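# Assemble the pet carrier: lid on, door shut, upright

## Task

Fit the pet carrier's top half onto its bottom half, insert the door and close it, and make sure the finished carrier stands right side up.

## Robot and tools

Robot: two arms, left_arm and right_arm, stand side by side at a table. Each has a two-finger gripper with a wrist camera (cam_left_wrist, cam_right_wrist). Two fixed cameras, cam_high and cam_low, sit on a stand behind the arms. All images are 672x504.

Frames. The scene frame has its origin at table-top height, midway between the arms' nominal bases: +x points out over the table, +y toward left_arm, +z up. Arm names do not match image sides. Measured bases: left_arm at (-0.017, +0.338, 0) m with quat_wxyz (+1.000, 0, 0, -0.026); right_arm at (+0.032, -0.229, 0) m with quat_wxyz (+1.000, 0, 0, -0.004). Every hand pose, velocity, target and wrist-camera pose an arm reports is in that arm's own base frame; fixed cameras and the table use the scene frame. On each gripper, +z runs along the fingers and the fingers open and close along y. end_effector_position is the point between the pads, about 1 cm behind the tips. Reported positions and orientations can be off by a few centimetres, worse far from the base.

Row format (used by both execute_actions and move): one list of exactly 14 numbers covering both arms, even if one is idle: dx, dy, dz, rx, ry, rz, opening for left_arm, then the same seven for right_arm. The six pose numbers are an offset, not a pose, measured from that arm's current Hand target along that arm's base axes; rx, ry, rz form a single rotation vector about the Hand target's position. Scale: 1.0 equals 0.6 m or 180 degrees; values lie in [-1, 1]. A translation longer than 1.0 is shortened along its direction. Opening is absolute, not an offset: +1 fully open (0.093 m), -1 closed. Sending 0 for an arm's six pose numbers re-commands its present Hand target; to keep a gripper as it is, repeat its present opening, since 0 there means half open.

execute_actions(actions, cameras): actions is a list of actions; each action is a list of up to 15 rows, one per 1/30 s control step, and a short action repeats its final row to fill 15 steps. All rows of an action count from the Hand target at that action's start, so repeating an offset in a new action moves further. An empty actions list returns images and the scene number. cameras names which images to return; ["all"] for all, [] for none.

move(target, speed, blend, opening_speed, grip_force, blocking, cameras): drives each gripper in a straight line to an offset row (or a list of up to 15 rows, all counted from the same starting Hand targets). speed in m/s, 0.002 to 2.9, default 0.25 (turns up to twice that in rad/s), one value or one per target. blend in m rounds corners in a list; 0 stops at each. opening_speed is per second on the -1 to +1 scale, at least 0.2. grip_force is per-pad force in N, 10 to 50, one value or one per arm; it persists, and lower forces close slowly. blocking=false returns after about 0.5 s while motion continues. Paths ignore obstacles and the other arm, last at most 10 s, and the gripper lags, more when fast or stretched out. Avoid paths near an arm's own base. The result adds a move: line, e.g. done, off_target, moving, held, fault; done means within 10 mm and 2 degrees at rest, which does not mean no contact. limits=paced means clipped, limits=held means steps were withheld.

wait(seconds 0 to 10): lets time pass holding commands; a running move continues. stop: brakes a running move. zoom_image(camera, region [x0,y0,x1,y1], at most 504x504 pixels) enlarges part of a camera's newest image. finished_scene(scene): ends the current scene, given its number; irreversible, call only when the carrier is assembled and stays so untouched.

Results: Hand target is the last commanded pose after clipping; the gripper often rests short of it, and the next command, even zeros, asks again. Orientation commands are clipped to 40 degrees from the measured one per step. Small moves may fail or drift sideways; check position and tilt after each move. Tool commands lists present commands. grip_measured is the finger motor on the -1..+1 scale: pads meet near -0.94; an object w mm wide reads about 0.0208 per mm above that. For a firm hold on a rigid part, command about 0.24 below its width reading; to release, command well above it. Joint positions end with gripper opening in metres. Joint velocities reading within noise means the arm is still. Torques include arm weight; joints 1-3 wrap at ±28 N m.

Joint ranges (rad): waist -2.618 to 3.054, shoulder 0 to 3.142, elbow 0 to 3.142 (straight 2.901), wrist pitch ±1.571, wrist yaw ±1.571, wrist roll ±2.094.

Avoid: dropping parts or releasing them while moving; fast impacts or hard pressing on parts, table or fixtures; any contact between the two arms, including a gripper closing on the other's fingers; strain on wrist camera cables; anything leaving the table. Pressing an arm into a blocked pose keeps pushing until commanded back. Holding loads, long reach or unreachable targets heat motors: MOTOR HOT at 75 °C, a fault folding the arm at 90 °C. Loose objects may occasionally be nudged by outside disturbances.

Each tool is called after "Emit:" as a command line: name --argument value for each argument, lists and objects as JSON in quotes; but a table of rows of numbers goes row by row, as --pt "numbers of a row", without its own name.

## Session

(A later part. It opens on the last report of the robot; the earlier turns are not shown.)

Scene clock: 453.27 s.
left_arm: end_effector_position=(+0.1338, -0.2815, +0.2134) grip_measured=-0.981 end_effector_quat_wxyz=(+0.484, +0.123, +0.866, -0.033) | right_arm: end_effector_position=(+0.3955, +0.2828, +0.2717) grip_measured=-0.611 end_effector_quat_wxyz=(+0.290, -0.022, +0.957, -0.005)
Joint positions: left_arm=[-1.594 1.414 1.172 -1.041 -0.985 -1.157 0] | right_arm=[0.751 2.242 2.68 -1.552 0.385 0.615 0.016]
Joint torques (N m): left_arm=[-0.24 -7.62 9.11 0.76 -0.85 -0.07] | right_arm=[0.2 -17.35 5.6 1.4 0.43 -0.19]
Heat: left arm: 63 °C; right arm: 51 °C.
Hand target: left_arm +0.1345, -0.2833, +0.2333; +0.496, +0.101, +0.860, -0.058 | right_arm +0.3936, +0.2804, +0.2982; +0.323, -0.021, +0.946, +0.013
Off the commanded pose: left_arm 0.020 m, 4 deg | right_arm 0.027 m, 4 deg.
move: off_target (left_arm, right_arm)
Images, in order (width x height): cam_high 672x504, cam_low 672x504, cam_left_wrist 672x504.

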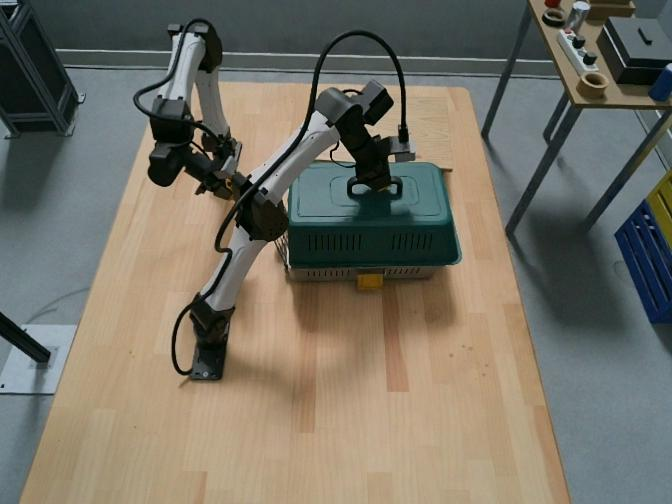

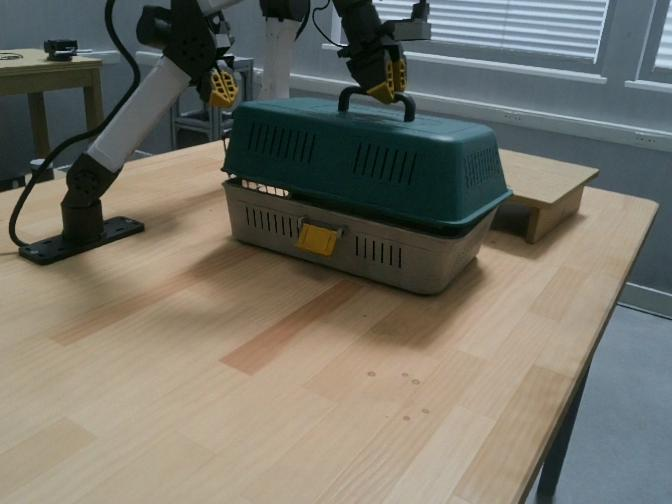

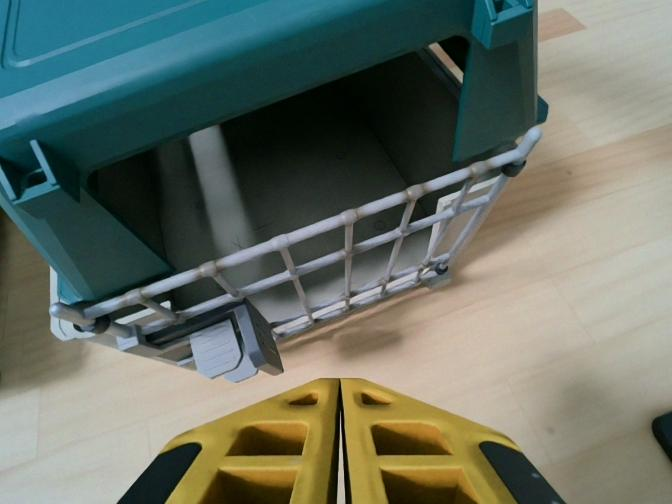

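Emit:
move --target '[0,0,0,0,0,0,-1,-0.02,-0.003,0.002,0,0.004,0.004,-1]' --speed 0.05 --cameras '["cam_left_wrist","cam_low","cam_high"]'

Emit:
zoom_image --camera "cam_low" --region '[380, 150, 530, 300]'

Emit:
zoom_image --camera "cam_low" --region '[200, 150, 350, 270]'

Emit:
zoom_image --camera "cam_high" --region '[270, 140, 470, 300]'

Scene clock: 459.03 s.
left_arm: end_effector_position=(+0.1338, -0.2815, +0.2134) grip_measured=-0.981 end_effector_quat_wxyz=(+0.484, +0.123, +0.866, -0.033) | right_arm: end_effector_position=(+0.3849, +0.2808, +0.2685) grip_measured=-0.611 end_effector_quat_wxyz=(+0.282, -0.030, +0.959, -0.009)
Joint positions: left_arm=[-1.594 1.414 1.172 -1.041 -0.985 -1.157 0] | right_arm=[0.763 2.174 2.552 -1.514 0.383 0.615 0.016]
Joint torques (N m): left_arm=[-0.35 -7.42 9.14 0.76 -0.83 -0.08] | right_arm=[0.24 -17.91 6.13 1.36 0.37 -0.15]
Heat: left arm: 63 °C; right arm: 54 °C.
Hand target: left_arm +0.1345, -0.2833, +0.2333; +0.496, +0.101, +0.860, -0.058 | right_arm +0.3815, +0.2786, +0.2995; +0.317, -0.027, +0.948, +0.015
Off the commanded pose: left_arm 0.020 m, 4 deg | right_arm 0.031 m, 5 deg.
move: off_target (left_arm, right_arm)
Images, in order (width x height): cam_high 672x504, cam_low 672x504, cam_left_wrist 672x504.

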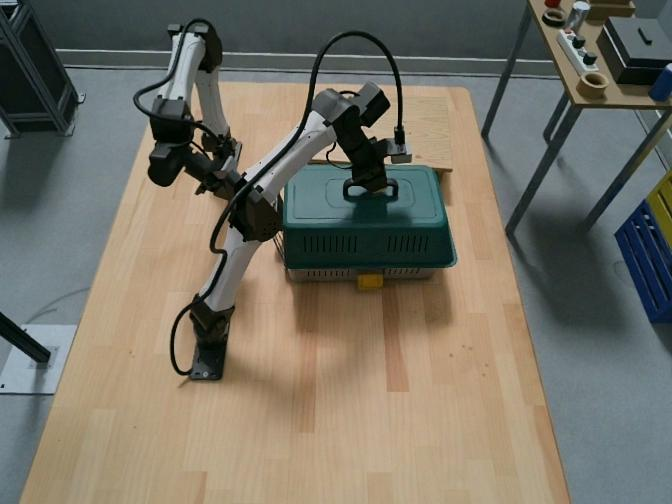

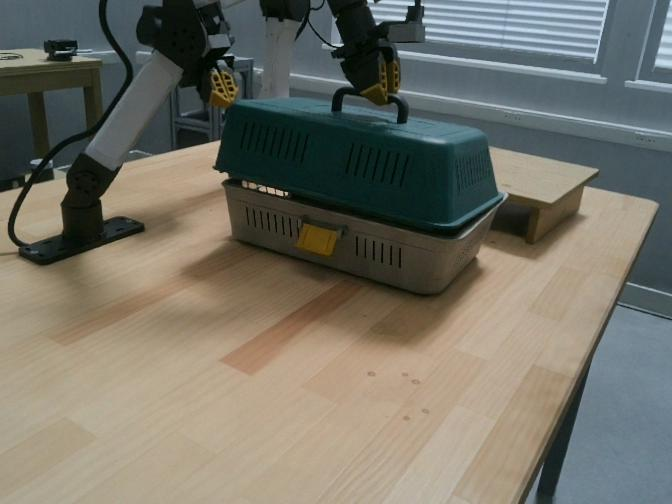

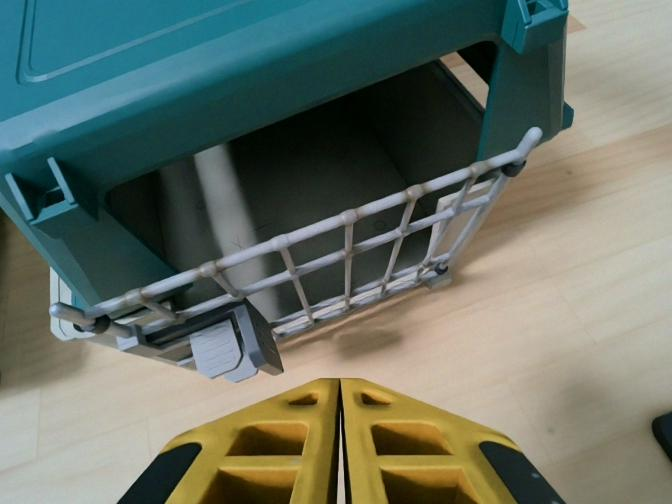

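Scaled by 3.360 from the camera's 672x504 image, which has a finer 960x720 frame.

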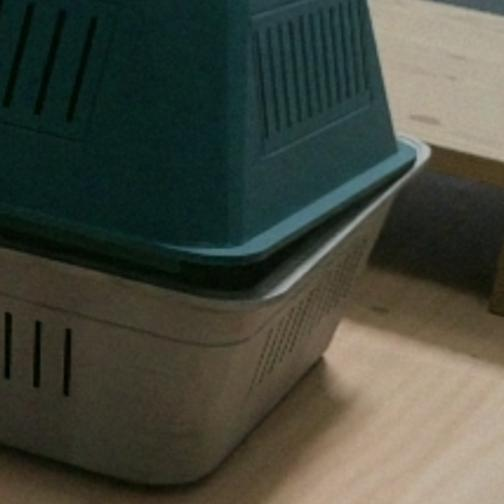

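Scaled by 3.360 from the camera's 672x504 image, which has a finer 960x720 frame.

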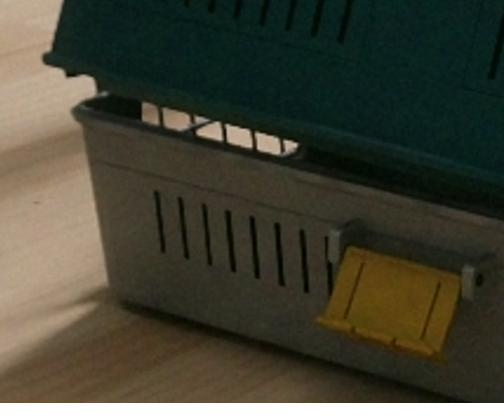

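Scaled by 2.520 from the camera's 672x504 image, which has a finer 960x720 frame.

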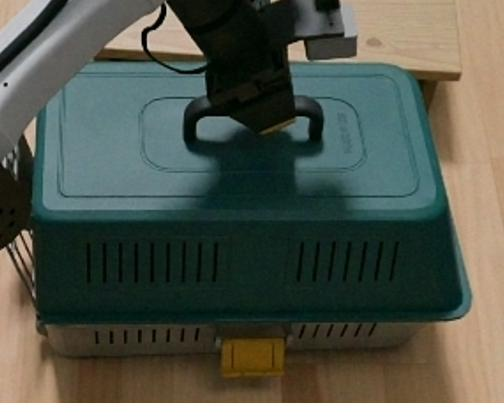

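Emit:
move --target '[0,0,0,0,0,0,-1,0.011,-0.001,0.004,0.004,-0.006,0.004,-1]' --speed 0.05 --cameras '["cam_left_wrist","cam_low"]'

Emit:
zoom_image --camera "cam_low" --region '[380, 150, 530, 300]'

Emit:
zoom_image --camera "cam_low" --region '[200, 150, 350, 270]'

Scene clock: 464.87 s.
left_arm: end_effector_position=(+0.1338, -0.2815, +0.2134) grip_measured=-0.981 end_effector_quat_wxyz=(+0.484, +0.123, +0.866, -0.033) | right_arm: end_effector_position=(+0.3860, +0.2809, +0.2685) grip_measured=-0.611 end_effector_quat_wxyz=(+0.285, -0.038, +0.958, -0.007)
Joint positions: left_arm=[-1.594 1.414 1.172 -1.041 -0.985 -1.157 0] | right_arm=[0.76 2.155 2.516 -1.485 0.379 0.594 0.016]
Joint torques (N m): left_arm=[-0.06 -7.64 9.2 0.77 -0.81 -0.1] | right_arm=[-0.66 -17.95 6.41 1.53 0.33 -0.17]
Heat: left arm: 63 °C; right arm: 58 °C.
Hand target: left_arm +0.1345, -0.2833, +0.2333; +0.496, +0.101, +0.860, -0.058 | right_arm +0.3881, +0.2780, +0.3019; +0.326, -0.031, +0.945, +0.022
Off the commanded pose: left_arm 0.020 m, 4 deg | right_arm 0.034 m, 6 deg.
move: off_target (left_arm, right_arm)
Images, in order (width x height): cam_low 672x504, cam_left_wrist 672x504.

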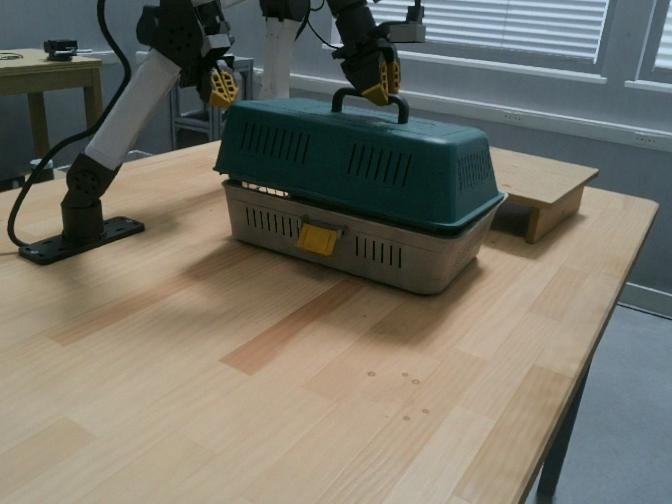

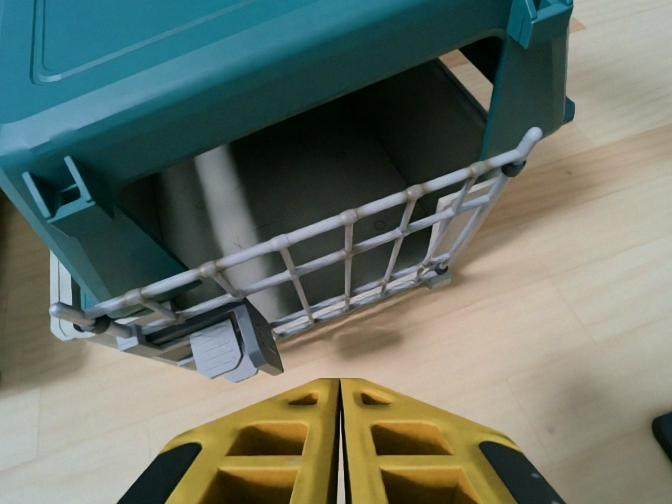

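Scaled by 3.360 from the camera's 672x504 image, which has a finer 960x720 frame.

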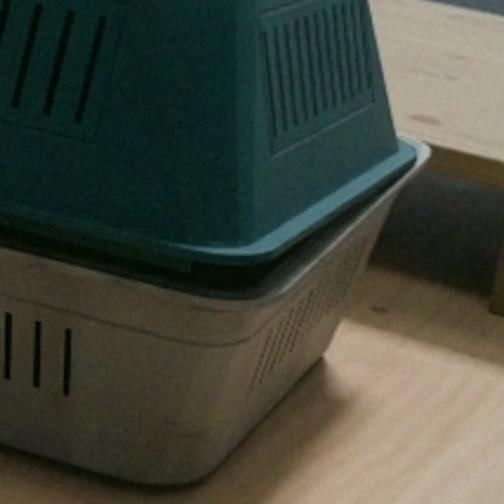

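Scaled by 3.360 from the camera's 672x504 image, which has a finer 960x720 frame.

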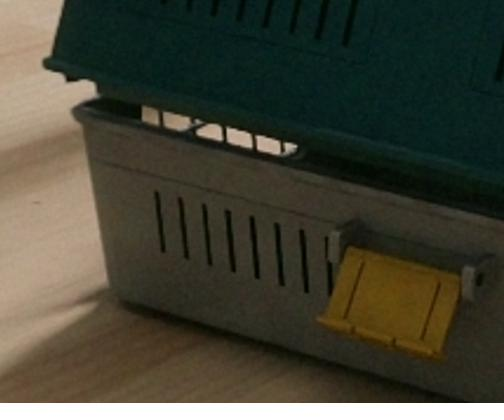

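Emit:
move --target '[0,0,0,0,0,0,-1,0.009,0.0,0.0,0.004,0,-0.014,-1]' --speed 0.05 --cameras '["cam_left_wrist","cam_low","cam_high"]'

Emit:
zoom_image --camera "cam_low" --region '[380, 150, 530, 300]'

Emit:
zoom_image --camera "cam_low" --region '[200, 150, 350, 270]'

Emit:
zoom_image --camera "cam_high" --region '[270, 140, 470, 300]'

Scene clock: 470.03 s.
left_arm: end_effector_position=(+0.1338, -0.2815, +0.2134) grip_measured=-0.981 end_effector_quat_wxyz=(+0.484, +0.123, +0.866, -0.033) | right_arm: end_effector_position=(+0.3864, +0.2791, +0.2755) grip_measured=-0.611 end_effector_quat_wxyz=(+0.290, -0.027, +0.957, +0.000)
Joint positions: left_arm=[-1.594 1.414 1.172 -1.041 -0.985 -1.157 0] | right_arm=[0.756 2.155 2.541 -1.495 0.378 0.61 0.016]
Joint torques (N m): left_arm=[-0.31 -7.5 9.02 0.78 -0.77 -0.08] | right_arm=[-0.7 -13.42 10.8 1.38 0.45 0.05]
Heat: left arm: 64 °C; right arm: 59 °C.
Hand target: left_arm +0.1345, -0.2833, +0.2333; +0.496, +0.101, +0.860, -0.058 | right_arm +0.3935, +0.2781, +0.3018; +0.326, -0.008, +0.945, +0.021
Off the commanded pose: left_arm 0.020 m, 4 deg | right_arm 0.027 m, 5 deg.
move: off_target (left_arm, right_arm)
Images, in order (width x height): cam_high 672x504, cam_low 672x504, cam_left_wrist 672x504.

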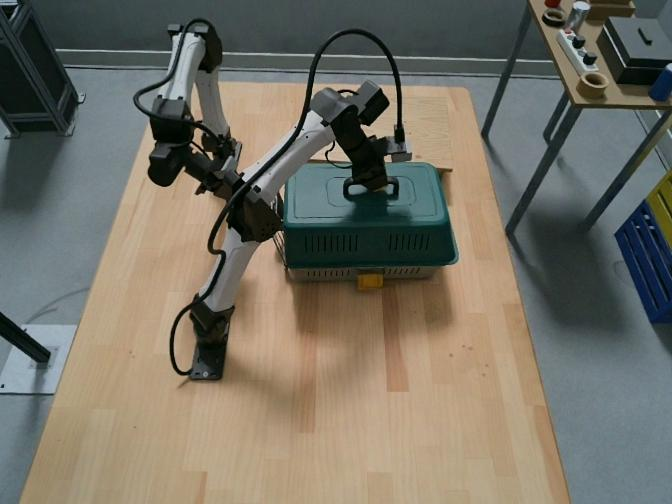

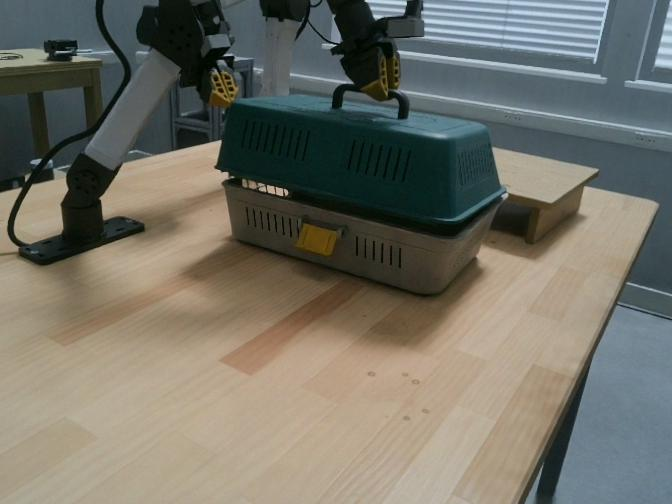

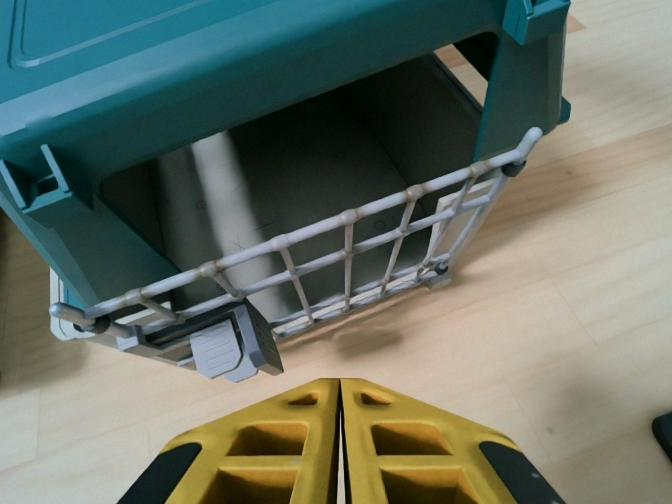

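Scaled by 3.360 from the camera's 672x504 image, which has a finer 960x720 frame.

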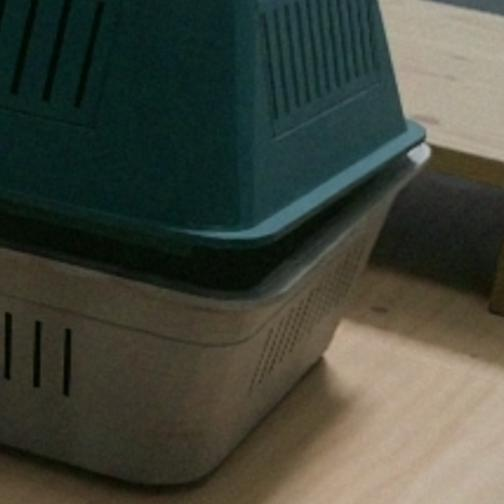

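Scaled by 3.360 from the camera's 672x504 image, which has a finer 960x720 frame.

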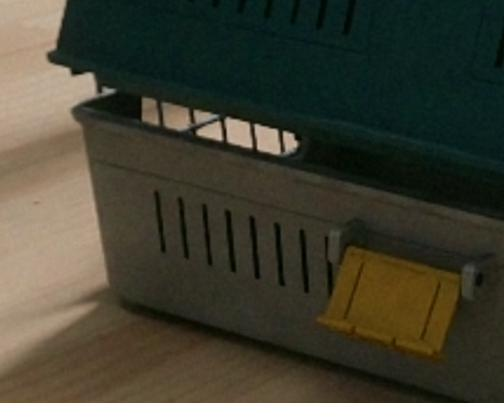

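Scaled by 2.520 from the camera's 672x504 image, which has a finer 960x720 frame.

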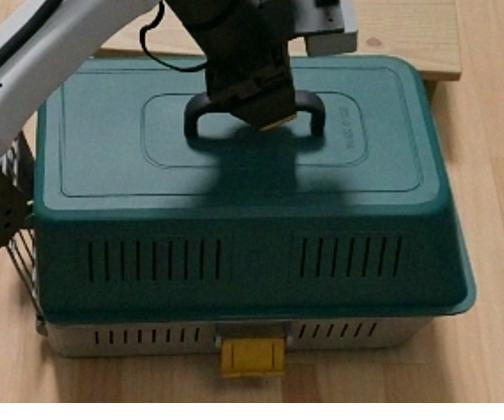

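Emit:
move --target '[0,0,0,0,0,0,-1,0.011,0.0,0.0,0.010,0,-0.004,-1]' --speed 0.05 --cameras '["cam_left_wrist","cam_low","cam_high"]'

Emit:
zoom_image --camera "cam_low" --region '[380, 150, 530, 300]'

Emit:
zoom_image --camera "cam_low" --region '[200, 150, 350, 270]'

Scene clock: 483.70 s.
left_arm: end_effector_position=(+0.1338, -0.2815, +0.2134) grip_measured=-0.981 end_effector_quat_wxyz=(+0.484, +0.123, +0.866, -0.033) | right_arm: end_effector_position=(+0.3906, +0.2746, +0.2791) grip_measured=-0.611 end_effector_quat_wxyz=(+0.291, -0.015, +0.956, +0.008)
Joint positions: left_arm=[-1.594 1.414 1.172 -1.041 -0.985 -1.157 0] | right_arm=[0.739 2.155 2.556 -1.496 0.366 0.619 0.016]
Joint torques (N m): left_arm=[-0.32 -7.65 9.21 0.78 -0.82 -0.05] | right_arm=[-0.61 -12.37 10.77 1.53 0.33 0.06]
Heat: left arm: 64 °C; right arm: 56 °C.
Hand target: left_arm +0.1345, -0.2833, +0.2333; +0.496, +0.101, +0.860, -0.058 | right_arm +0.4001, +0.2781, +0.3017; +0.326, +0.003, +0.945, +0.034
Off the commanded pose: left_arm 0.020 m, 4 deg | right_arm 0.025 m, 6 deg.
move: off_target (left_arm, right_arm)
Images, in order (width x height): cam_high 672x504, cam_low 672x504, cam_left_wrist 672x504.

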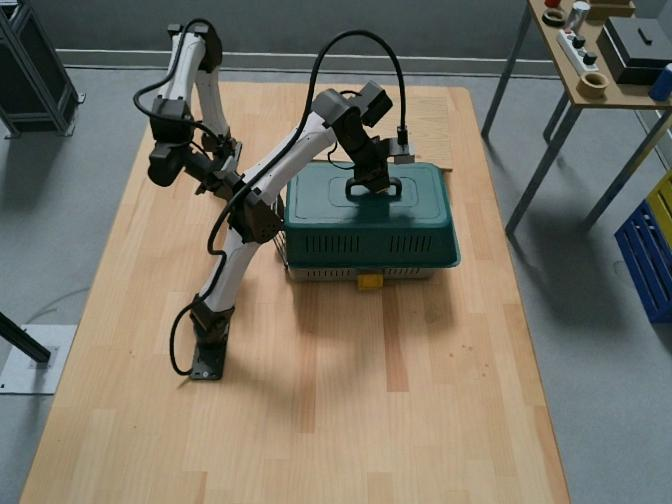

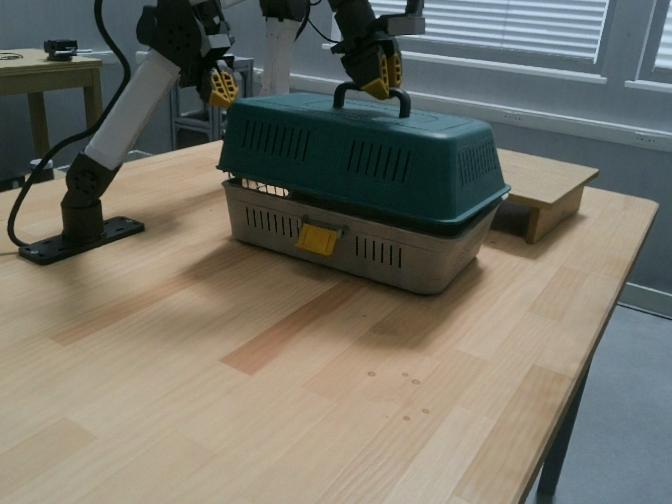

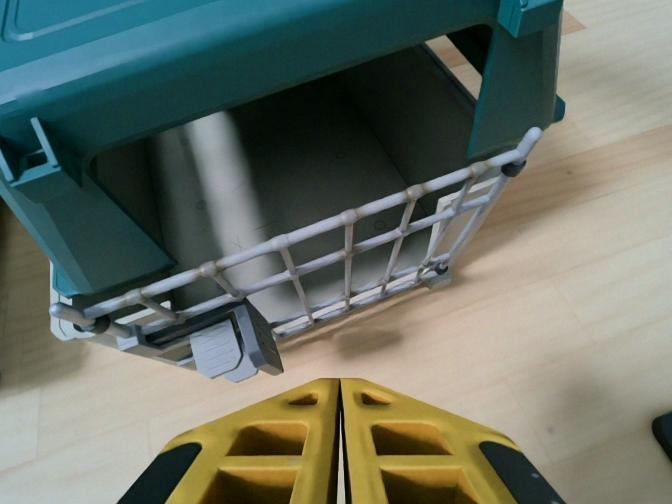

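Scaled by 3.360 from the camera's 672x504 image, which has a finer 960x720 frame.

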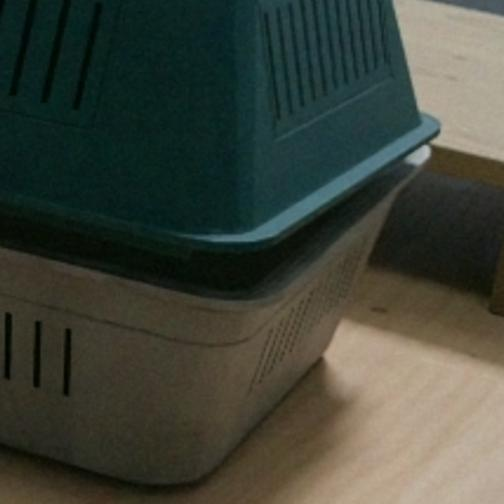

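Scaled by 3.360 from the camera's 672x504 image, which has a finer 960x720 frame.

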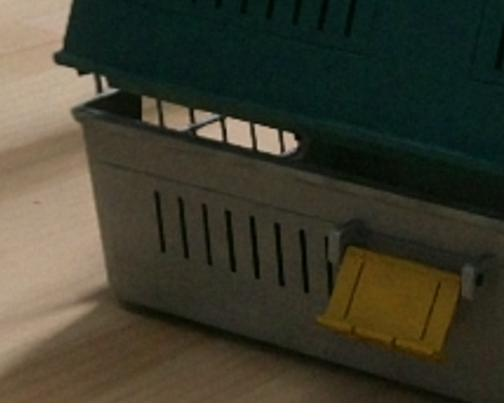

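Emit:
move --target '[0,0,0,0,0,0,-1,-0.002,0.004,-0.05,0.0,0,0.0,-1]' --speed 0.04 --cameras '["cam_left_wrist","cam_low","cam_high"]'

Emit:
zoom_image --camera "cam_low" --region '[380, 150, 530, 300]'

Emit:
zoom_image --camera "cam_low" --region '[200, 150, 350, 270]'

Scene clock: 488.33 s.
left_arm: end_effector_position=(+0.1338, -0.2815, +0.2134) grip_measured=-0.981 end_effector_quat_wxyz=(+0.484, +0.123, +0.866, -0.033) | right_arm: end_effector_position=(+0.3973, +0.2784, +0.2652) grip_measured=-0.611 end_effector_quat_wxyz=(+0.313, -0.003, +0.950, +0.022)
Joint positions: left_arm=[-1.594 1.414 1.172 -1.041 -0.985 -1.157 0] | right_arm=[0.739 2.049 2.289 -1.284 0.377 0.631 0.016]
Joint torques (N m): left_arm=[-0.29 -7.5 9.16 0.79 -0.81 -0.06] | right_arm=[-0.05 -13.34 5.01 1.61 0.27 -0.01]
Heat: left arm: 64 °C; right arm: 55 °C.
Hand target: left_arm +0.1345, -0.2833, +0.2333; +0.496, +0.101, +0.860, -0.058 | right_arm +0.3989, +0.2805, +0.2718; +0.326, +0.003, +0.945, +0.034
Off the commanded pose: left_arm 0.020 m, 4 deg | right_arm 0.007 m, 2 deg.
move: off_target (left_arm)
Images, in order (width x height): cam_high 672x504, cam_low 672x504, cam_left_wrist 672x504.

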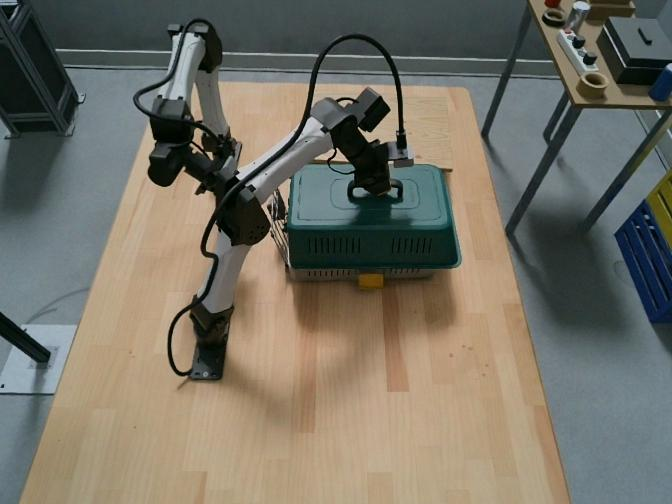

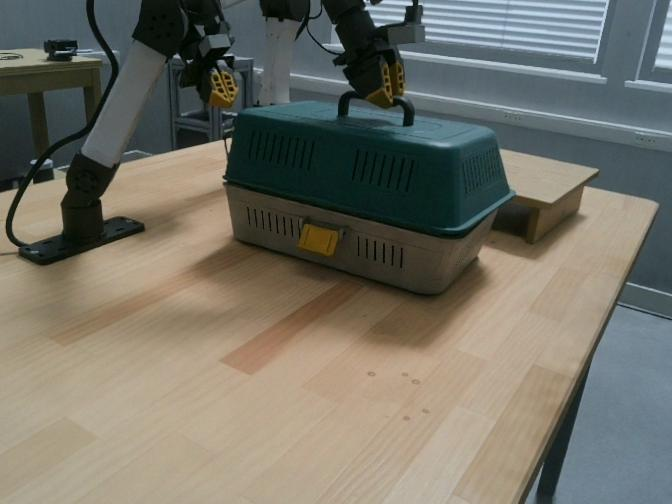

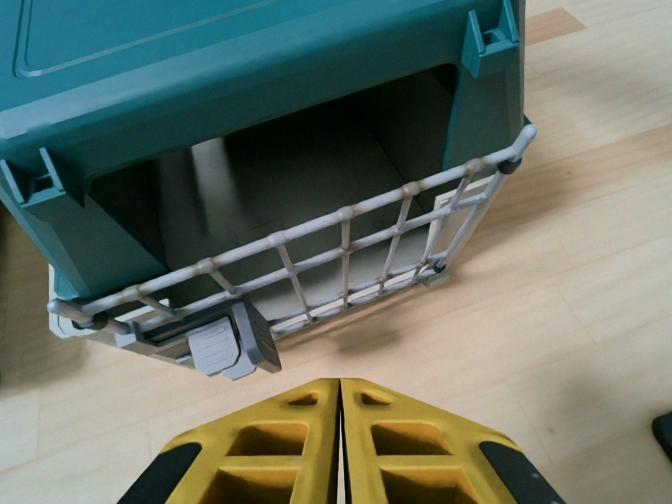

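Scaled by 3.360 from the camera's 672x504 image, which has a finer 960x720 frame.

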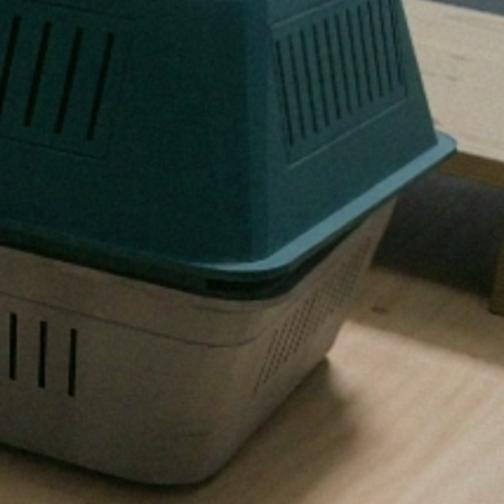

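Scaled by 3.360 from the camera's 672x504 image, which has a finer 960x720 frame.

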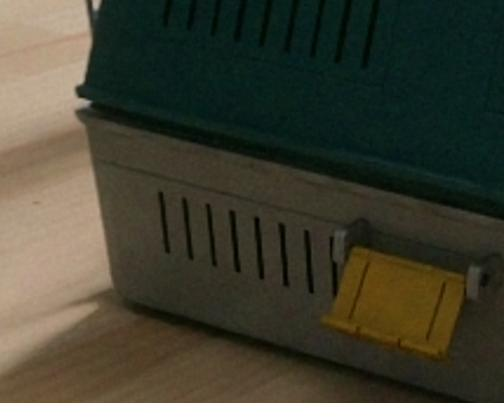

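Emit:
move --target '[0,0,0,0,0,0,-1,-0.02,0.0,0.024,0.0,0,-0.006,-1]' --speed 0.04 --cameras '["cam_left_wrist","cam_low","cam_high"]'

Emit:
zoom_image --camera "cam_low" --region '[380, 150, 530, 300]'

Emit:
zoom_image --camera "cam_low" --region '[200, 150, 350, 270]'

Scene clock: 493.10 s.
left_arm: end_effector_position=(+0.1338, -0.2815, +0.2134) grip_measured=-0.981 end_effector_quat_wxyz=(+0.484, +0.123, +0.866, -0.033) | right_arm: end_effector_position=(+0.3897, +0.2794, +0.2660) grip_measured=-0.611 end_effector_quat_wxyz=(+0.309, -0.004, +0.951, +0.014)
Joint positions: left_arm=[-1.594 1.414 1.172 -1.041 -0.985 -1.157 0] | right_arm=[0.756 2.049 2.3 -1.316 0.392 0.645 0.016]
Joint torques (N m): left_arm=[-0.38 -7.43 9.22 0.76 -0.79 -0.08] | right_arm=[0.57 -13.08 10.41 1.14 0.35 0.23]
Heat: left arm: 64 °C; right arm: 55 °C.
Hand target: left_arm +0.1345, -0.2833, +0.2333; +0.496, +0.101, +0.860, -0.058 | right_arm +0.3869, +0.2804, +0.2862; +0.327, +0.012, +0.945, +0.031
Off the commanded pose: left_arm 0.020 m, 4 deg | right_arm 0.020 m, 3 deg.
move: off_target (left_arm, right_arm)
Images, in order (width x height): cam_high 672x504, cam_low 672x504, cam_left_wrist 672x504.

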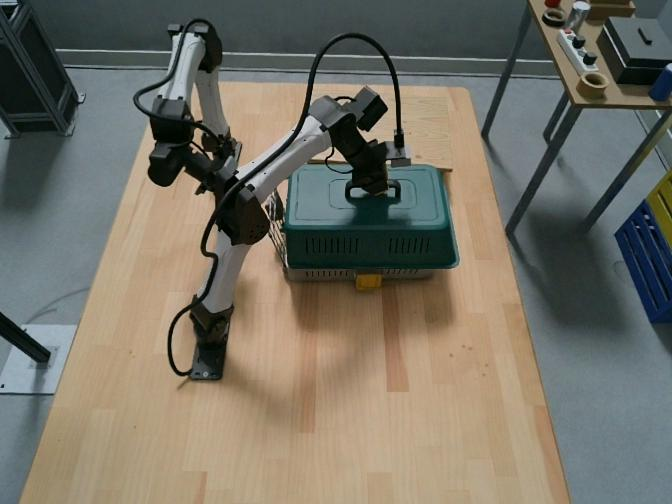

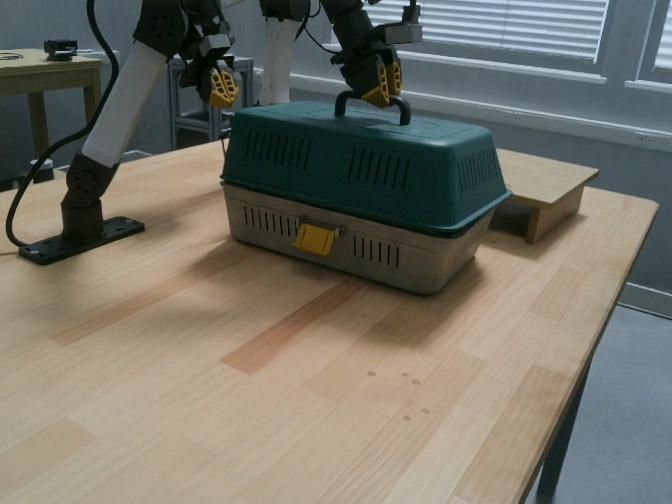

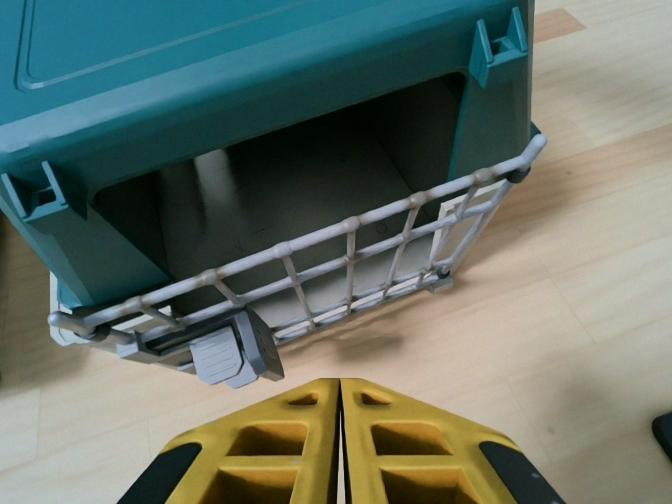

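Scaled by 3.360 from the camera's 672x504 image, which has a finer 960x720 frame.

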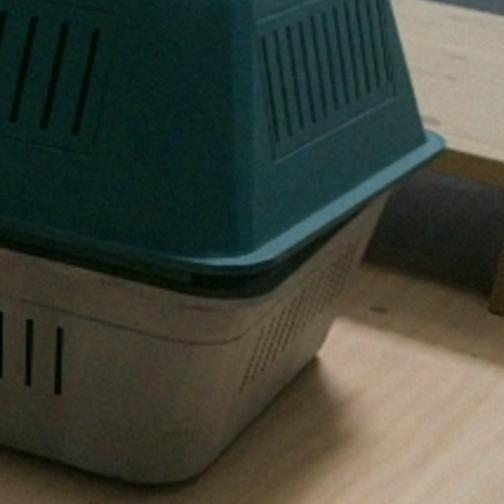

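Scaled by 3.360 from the camera's 672x504 image, which has a finer 960x720 frame.

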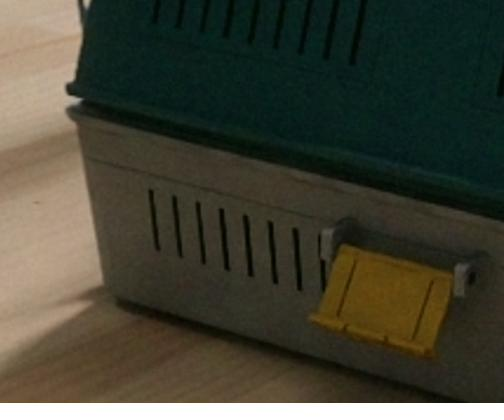

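Emit:
move --pt "-0.03 0.1 0.12 0 0 0 -1 0 0 0 0 0 0 -1" --pt "0.13 0.46 0.12 0 0 -0.3 -1 0 0 0 0 0 0 -1" --pt "0.13 0.46 -0.03 0 0 -0.3 -1 0 0 0 0 0 0 -1" --speed 0.15 --cameras '["cam_left_wrist","cam_high"]'

Scene clock: 512.20 s.
left_arm: end_effector_position=(+0.2142, -0.0058, +0.2164) grip_measured=-0.981 end_effector_quat_wxyz=(+0.426, +0.450, +0.756, -0.210) | right_arm: end_effector_position=(+0.3897, +0.2793, +0.2661) grip_measured=-0.611 end_effector_quat_wxyz=(+0.309, -0.004, +0.951, +0.014)
Joint positions: left_arm=[0.685 1.255 1.084 -1.563 0.981 1.846 0] | right_arm=[0.756 2.049 2.3 -1.316 0.392 0.645 0.016]
Joint torques (N m): left_arm=[-0.4 -2.77 5.22 -0.06 0.58 0.42] | right_arm=[0.57 -13.08 10.39 1.13 0.35 0.24]
Heat: left arm: 63 °C; right arm: 56 °C.
Hand target: left_arm +0.2125, -0.0073, +0.2153; +0.415, +0.480, +0.721, -0.277 | right_arm +0.3870, +0.2804, +0.2863; +0.327, +0.012, +0.945, +0.031
Off the commanded pose: left_arm 0.003 m, 9 deg | right_arm 0.020 m, 3 deg.
joint sent to its limit (left arm) — joint 4 (wrist pitch), lower limit. The joint targets are off in orientation, not in position.
move: off_target (left_arm, right_arm)
Images, in order (width x height): cam_high 672x504, cam_left_wrist 672x504.

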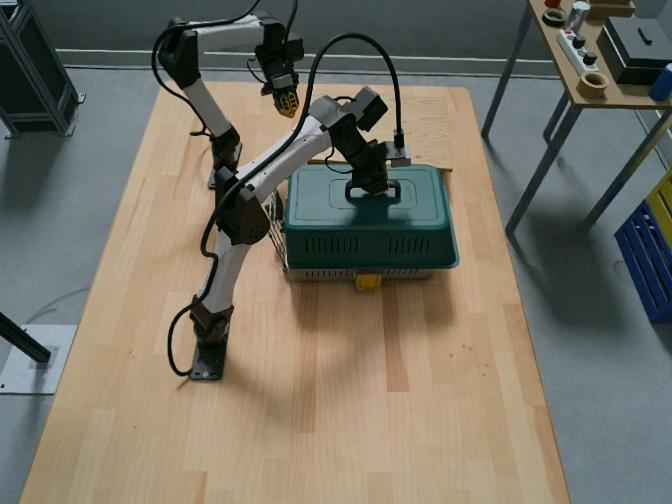

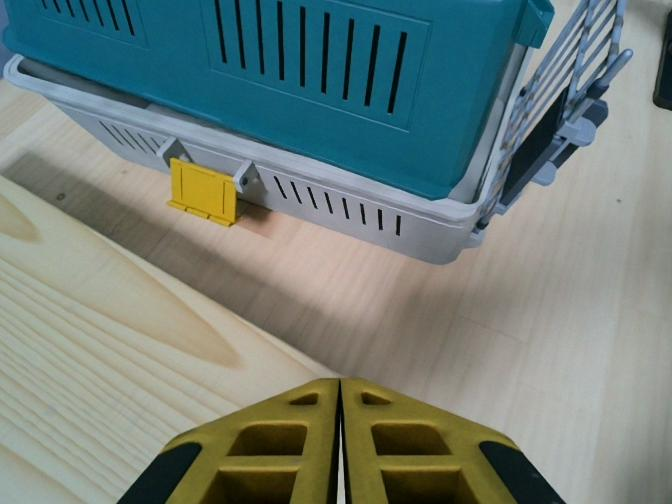

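Emit:
zoom_image --camera "cam_left_wrist" --region '[340, 60, 640, 290]'

Emit:
zoom_image --camera "cam_left_wrist" --region '[0, 0, 300, 230]'

Scaled by 1.680 from the camera's 672x504 image, which has a finer 960x720 frame.

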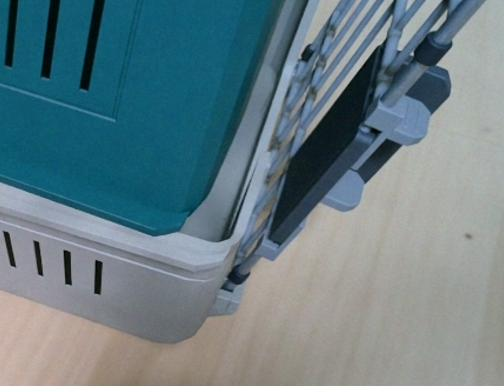

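Scaled by 1.680 from the camera's 672x504 image, which has a finer 960x720 frame.

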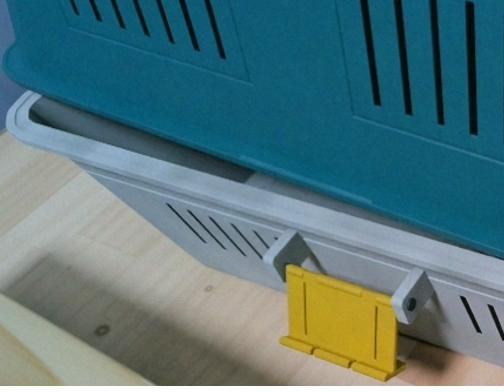

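Emit:
move --target '[0,0,0,0,0,0,-1,0.004,0.022,0.012,0.004,0,0.01,-1]' --speed 0.04 --cameras '["cam_left_wrist"]'

Emit:
zoom_image --camera "cam_left_wrist" --region '[340, 60, 640, 290]'

Emit:
zoom_image --camera "cam_left_wrist" --region '[0, 0, 300, 230]'

Scene clock: 520.87 s.
left_arm: end_effector_position=(+0.2142, -0.0057, +0.2163) grip_measured=-0.981 end_effector_quat_wxyz=(+0.426, +0.451, +0.756, -0.209) | right_arm: end_effector_position=(+0.3838, +0.2880, +0.2700) grip_measured=-0.611 end_effector_quat_wxyz=(+0.294, -0.012, +0.955, +0.017)
Joint positions: left_arm=[0.685 1.255 1.084 -1.563 0.981 1.847 0] | right_arm=[0.772 2.112 2.436 -1.414 0.372 0.654 0.016]
Joint torques (N m): left_arm=[-0.39 -2.74 5.27 -0.08 0.56 0.38] | right_arm=[0.18 -12.46 11.23 1.44 0.36 0.02]
Heat: left arm: 61 °C; right arm: 56 °C.
Hand target: left_arm +0.2125, -0.0073, +0.2152; +0.415, +0.480, +0.721, -0.277 | right_arm +0.3893, +0.2937, +0.2934; +0.326, -0.001, +0.944, +0.042
Off the commanded pose: left_arm 0.003 m, 9 deg | right_arm 0.025 m, 5 deg.
joint sent to its limit (left arm) — joint 4 (wrist pitch), lower limit. The joint targets are off in orientation, not in position.
move: off_target (left_arm, right_arm)
Images, in order (width x height): cam_left_wrist 672x504.

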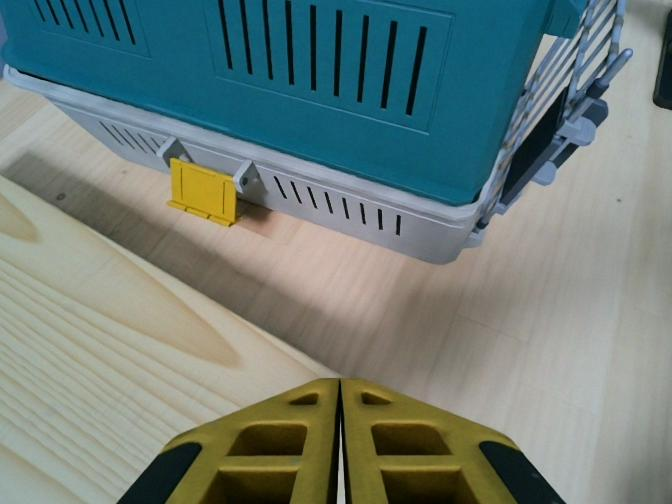

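Scaled by 1.680 from the camera's 672x504 image, which has a finer 960x720 frame.

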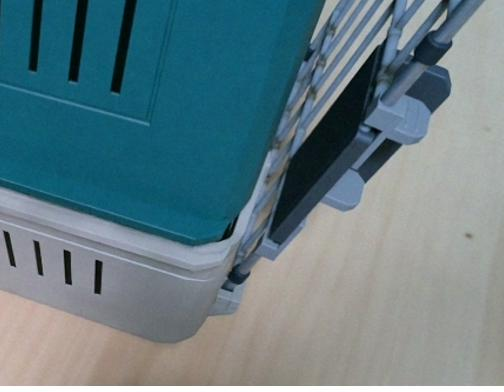

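Scaled by 1.680 from the camera's 672x504 image, which has a finer 960x720 frame.

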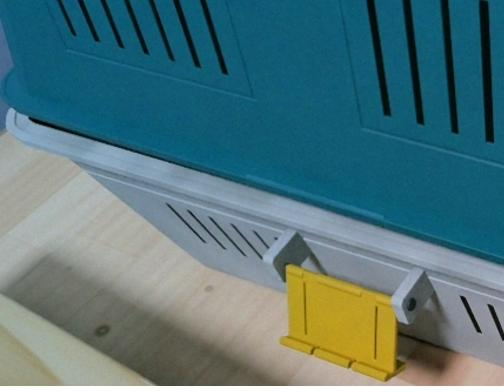

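Emit:
move --target '[0,0,0,0,0,0,-1,0.004,0.015,0.004,0.003,0,0,-1]' --speed 0.04 --cameras '["cam_left_wrist","cam_low"]'

Emit:
zoom_image --camera "cam_left_wrist" --region '[340, 60, 640, 290]'

Emit:
zoom_image --camera "cam_left_wrist" --region '[0, 0, 300, 230]'

Emit:
zoom_image --camera "cam_low" --region '[380, 150, 530, 300]'

NO LINK: the link to the robot was lost, through no command of yours. Nothing of this call was sent. You have no control until a person gives it back. Your reply's later calls are not run. To wait, call execute_actions with no actions. The wait itself costs no score and uses none of the scene's actions.

NO LINK: the link to the robot is lost, so no picture can be shown. You have no control until a person gives it back. To wait, call execute_actions with no actions.

NO LINK: the link to the robot is lost, so no picture can be shown. You have no control until a person gives it back. To wait, call execute_actions with no actions.

NO LINK: the link to the robot is lost, so no picture can be shown. You have no control until a person gives it back. To wait, call execute_actions with no actions.

Emit:
execute_actions --actions '[]'

NO LINK, STILL. Call execute_actions again with no actions.

Emit:
execute_actions --actions '[]'

NO LINK, STILL. Call execute_actions again with no actions.

Emit:
execute_actions --actions '[]'

NO LINK, STILL. Call execute_actions again with no actions.

Emit:
wait --seconds 10

Emit:
execute_actions --actions '[]'

Emit:
execute_actions --actions '[]'

Emit:
execute_actions --actions '[]'

Scene clock: 594.20 s.
left_arm: end_effector_position=(+0.2142, -0.0057, +0.2163) grip_measured=-0.981 end_effector_quat_wxyz=(+0.426, +0.451, +0.756, -0.209) | right_arm: end_effector_position=(+0.3821, +0.2874, +0.2653) grip_measured=-0.611 end_effector_quat_wxyz=(+0.286, -0.015, +0.958, +0.012)
Joint positions: left_arm=[0.685 1.255 1.084 -1.563 0.981 1.847 0] | right_arm=[0.772 2.118 2.436 -1.427 0.367 0.654 0.016]
Joint torques (N m): left_arm=[0.06 -3.32 5.59 -0.02 0.56 0.15] | right_arm=[-0.21 -12.29 6.57 1.28 0.3 -0.06]
Heat: left arm: 55 °C; right arm: 55 °C.
Hand target: left_arm +0.2142, -0.0057, +0.2163; +0.426, +0.451, +0.756, -0.209 | right_arm +0.3838, +0.2879, +0.2700; +0.295, -0.012, +0.955, +0.017
Tool commands: left_gripper/opening=-1.0 right_gripper/opening=-1.0
CONTROL GIVEN BACK BY A PERSON. The link is back. The arms hold where they stopped. Where a move or wait says "fault", it means the lost link, not a fault of the arm. Commands run again from your next reply on.
wait: 0.00 of 10 s (a fault stop came first)

not run: an earlier result of this reply reported a stop or a fault. Calls in your next reply go to the robot.

not run: an earlier result of this reply reported a stop or a fault. Calls in your next reply go to the robot.

not run: an earlier result of this reply reported a stop or a fault. Calls in your next reply go to the robot.


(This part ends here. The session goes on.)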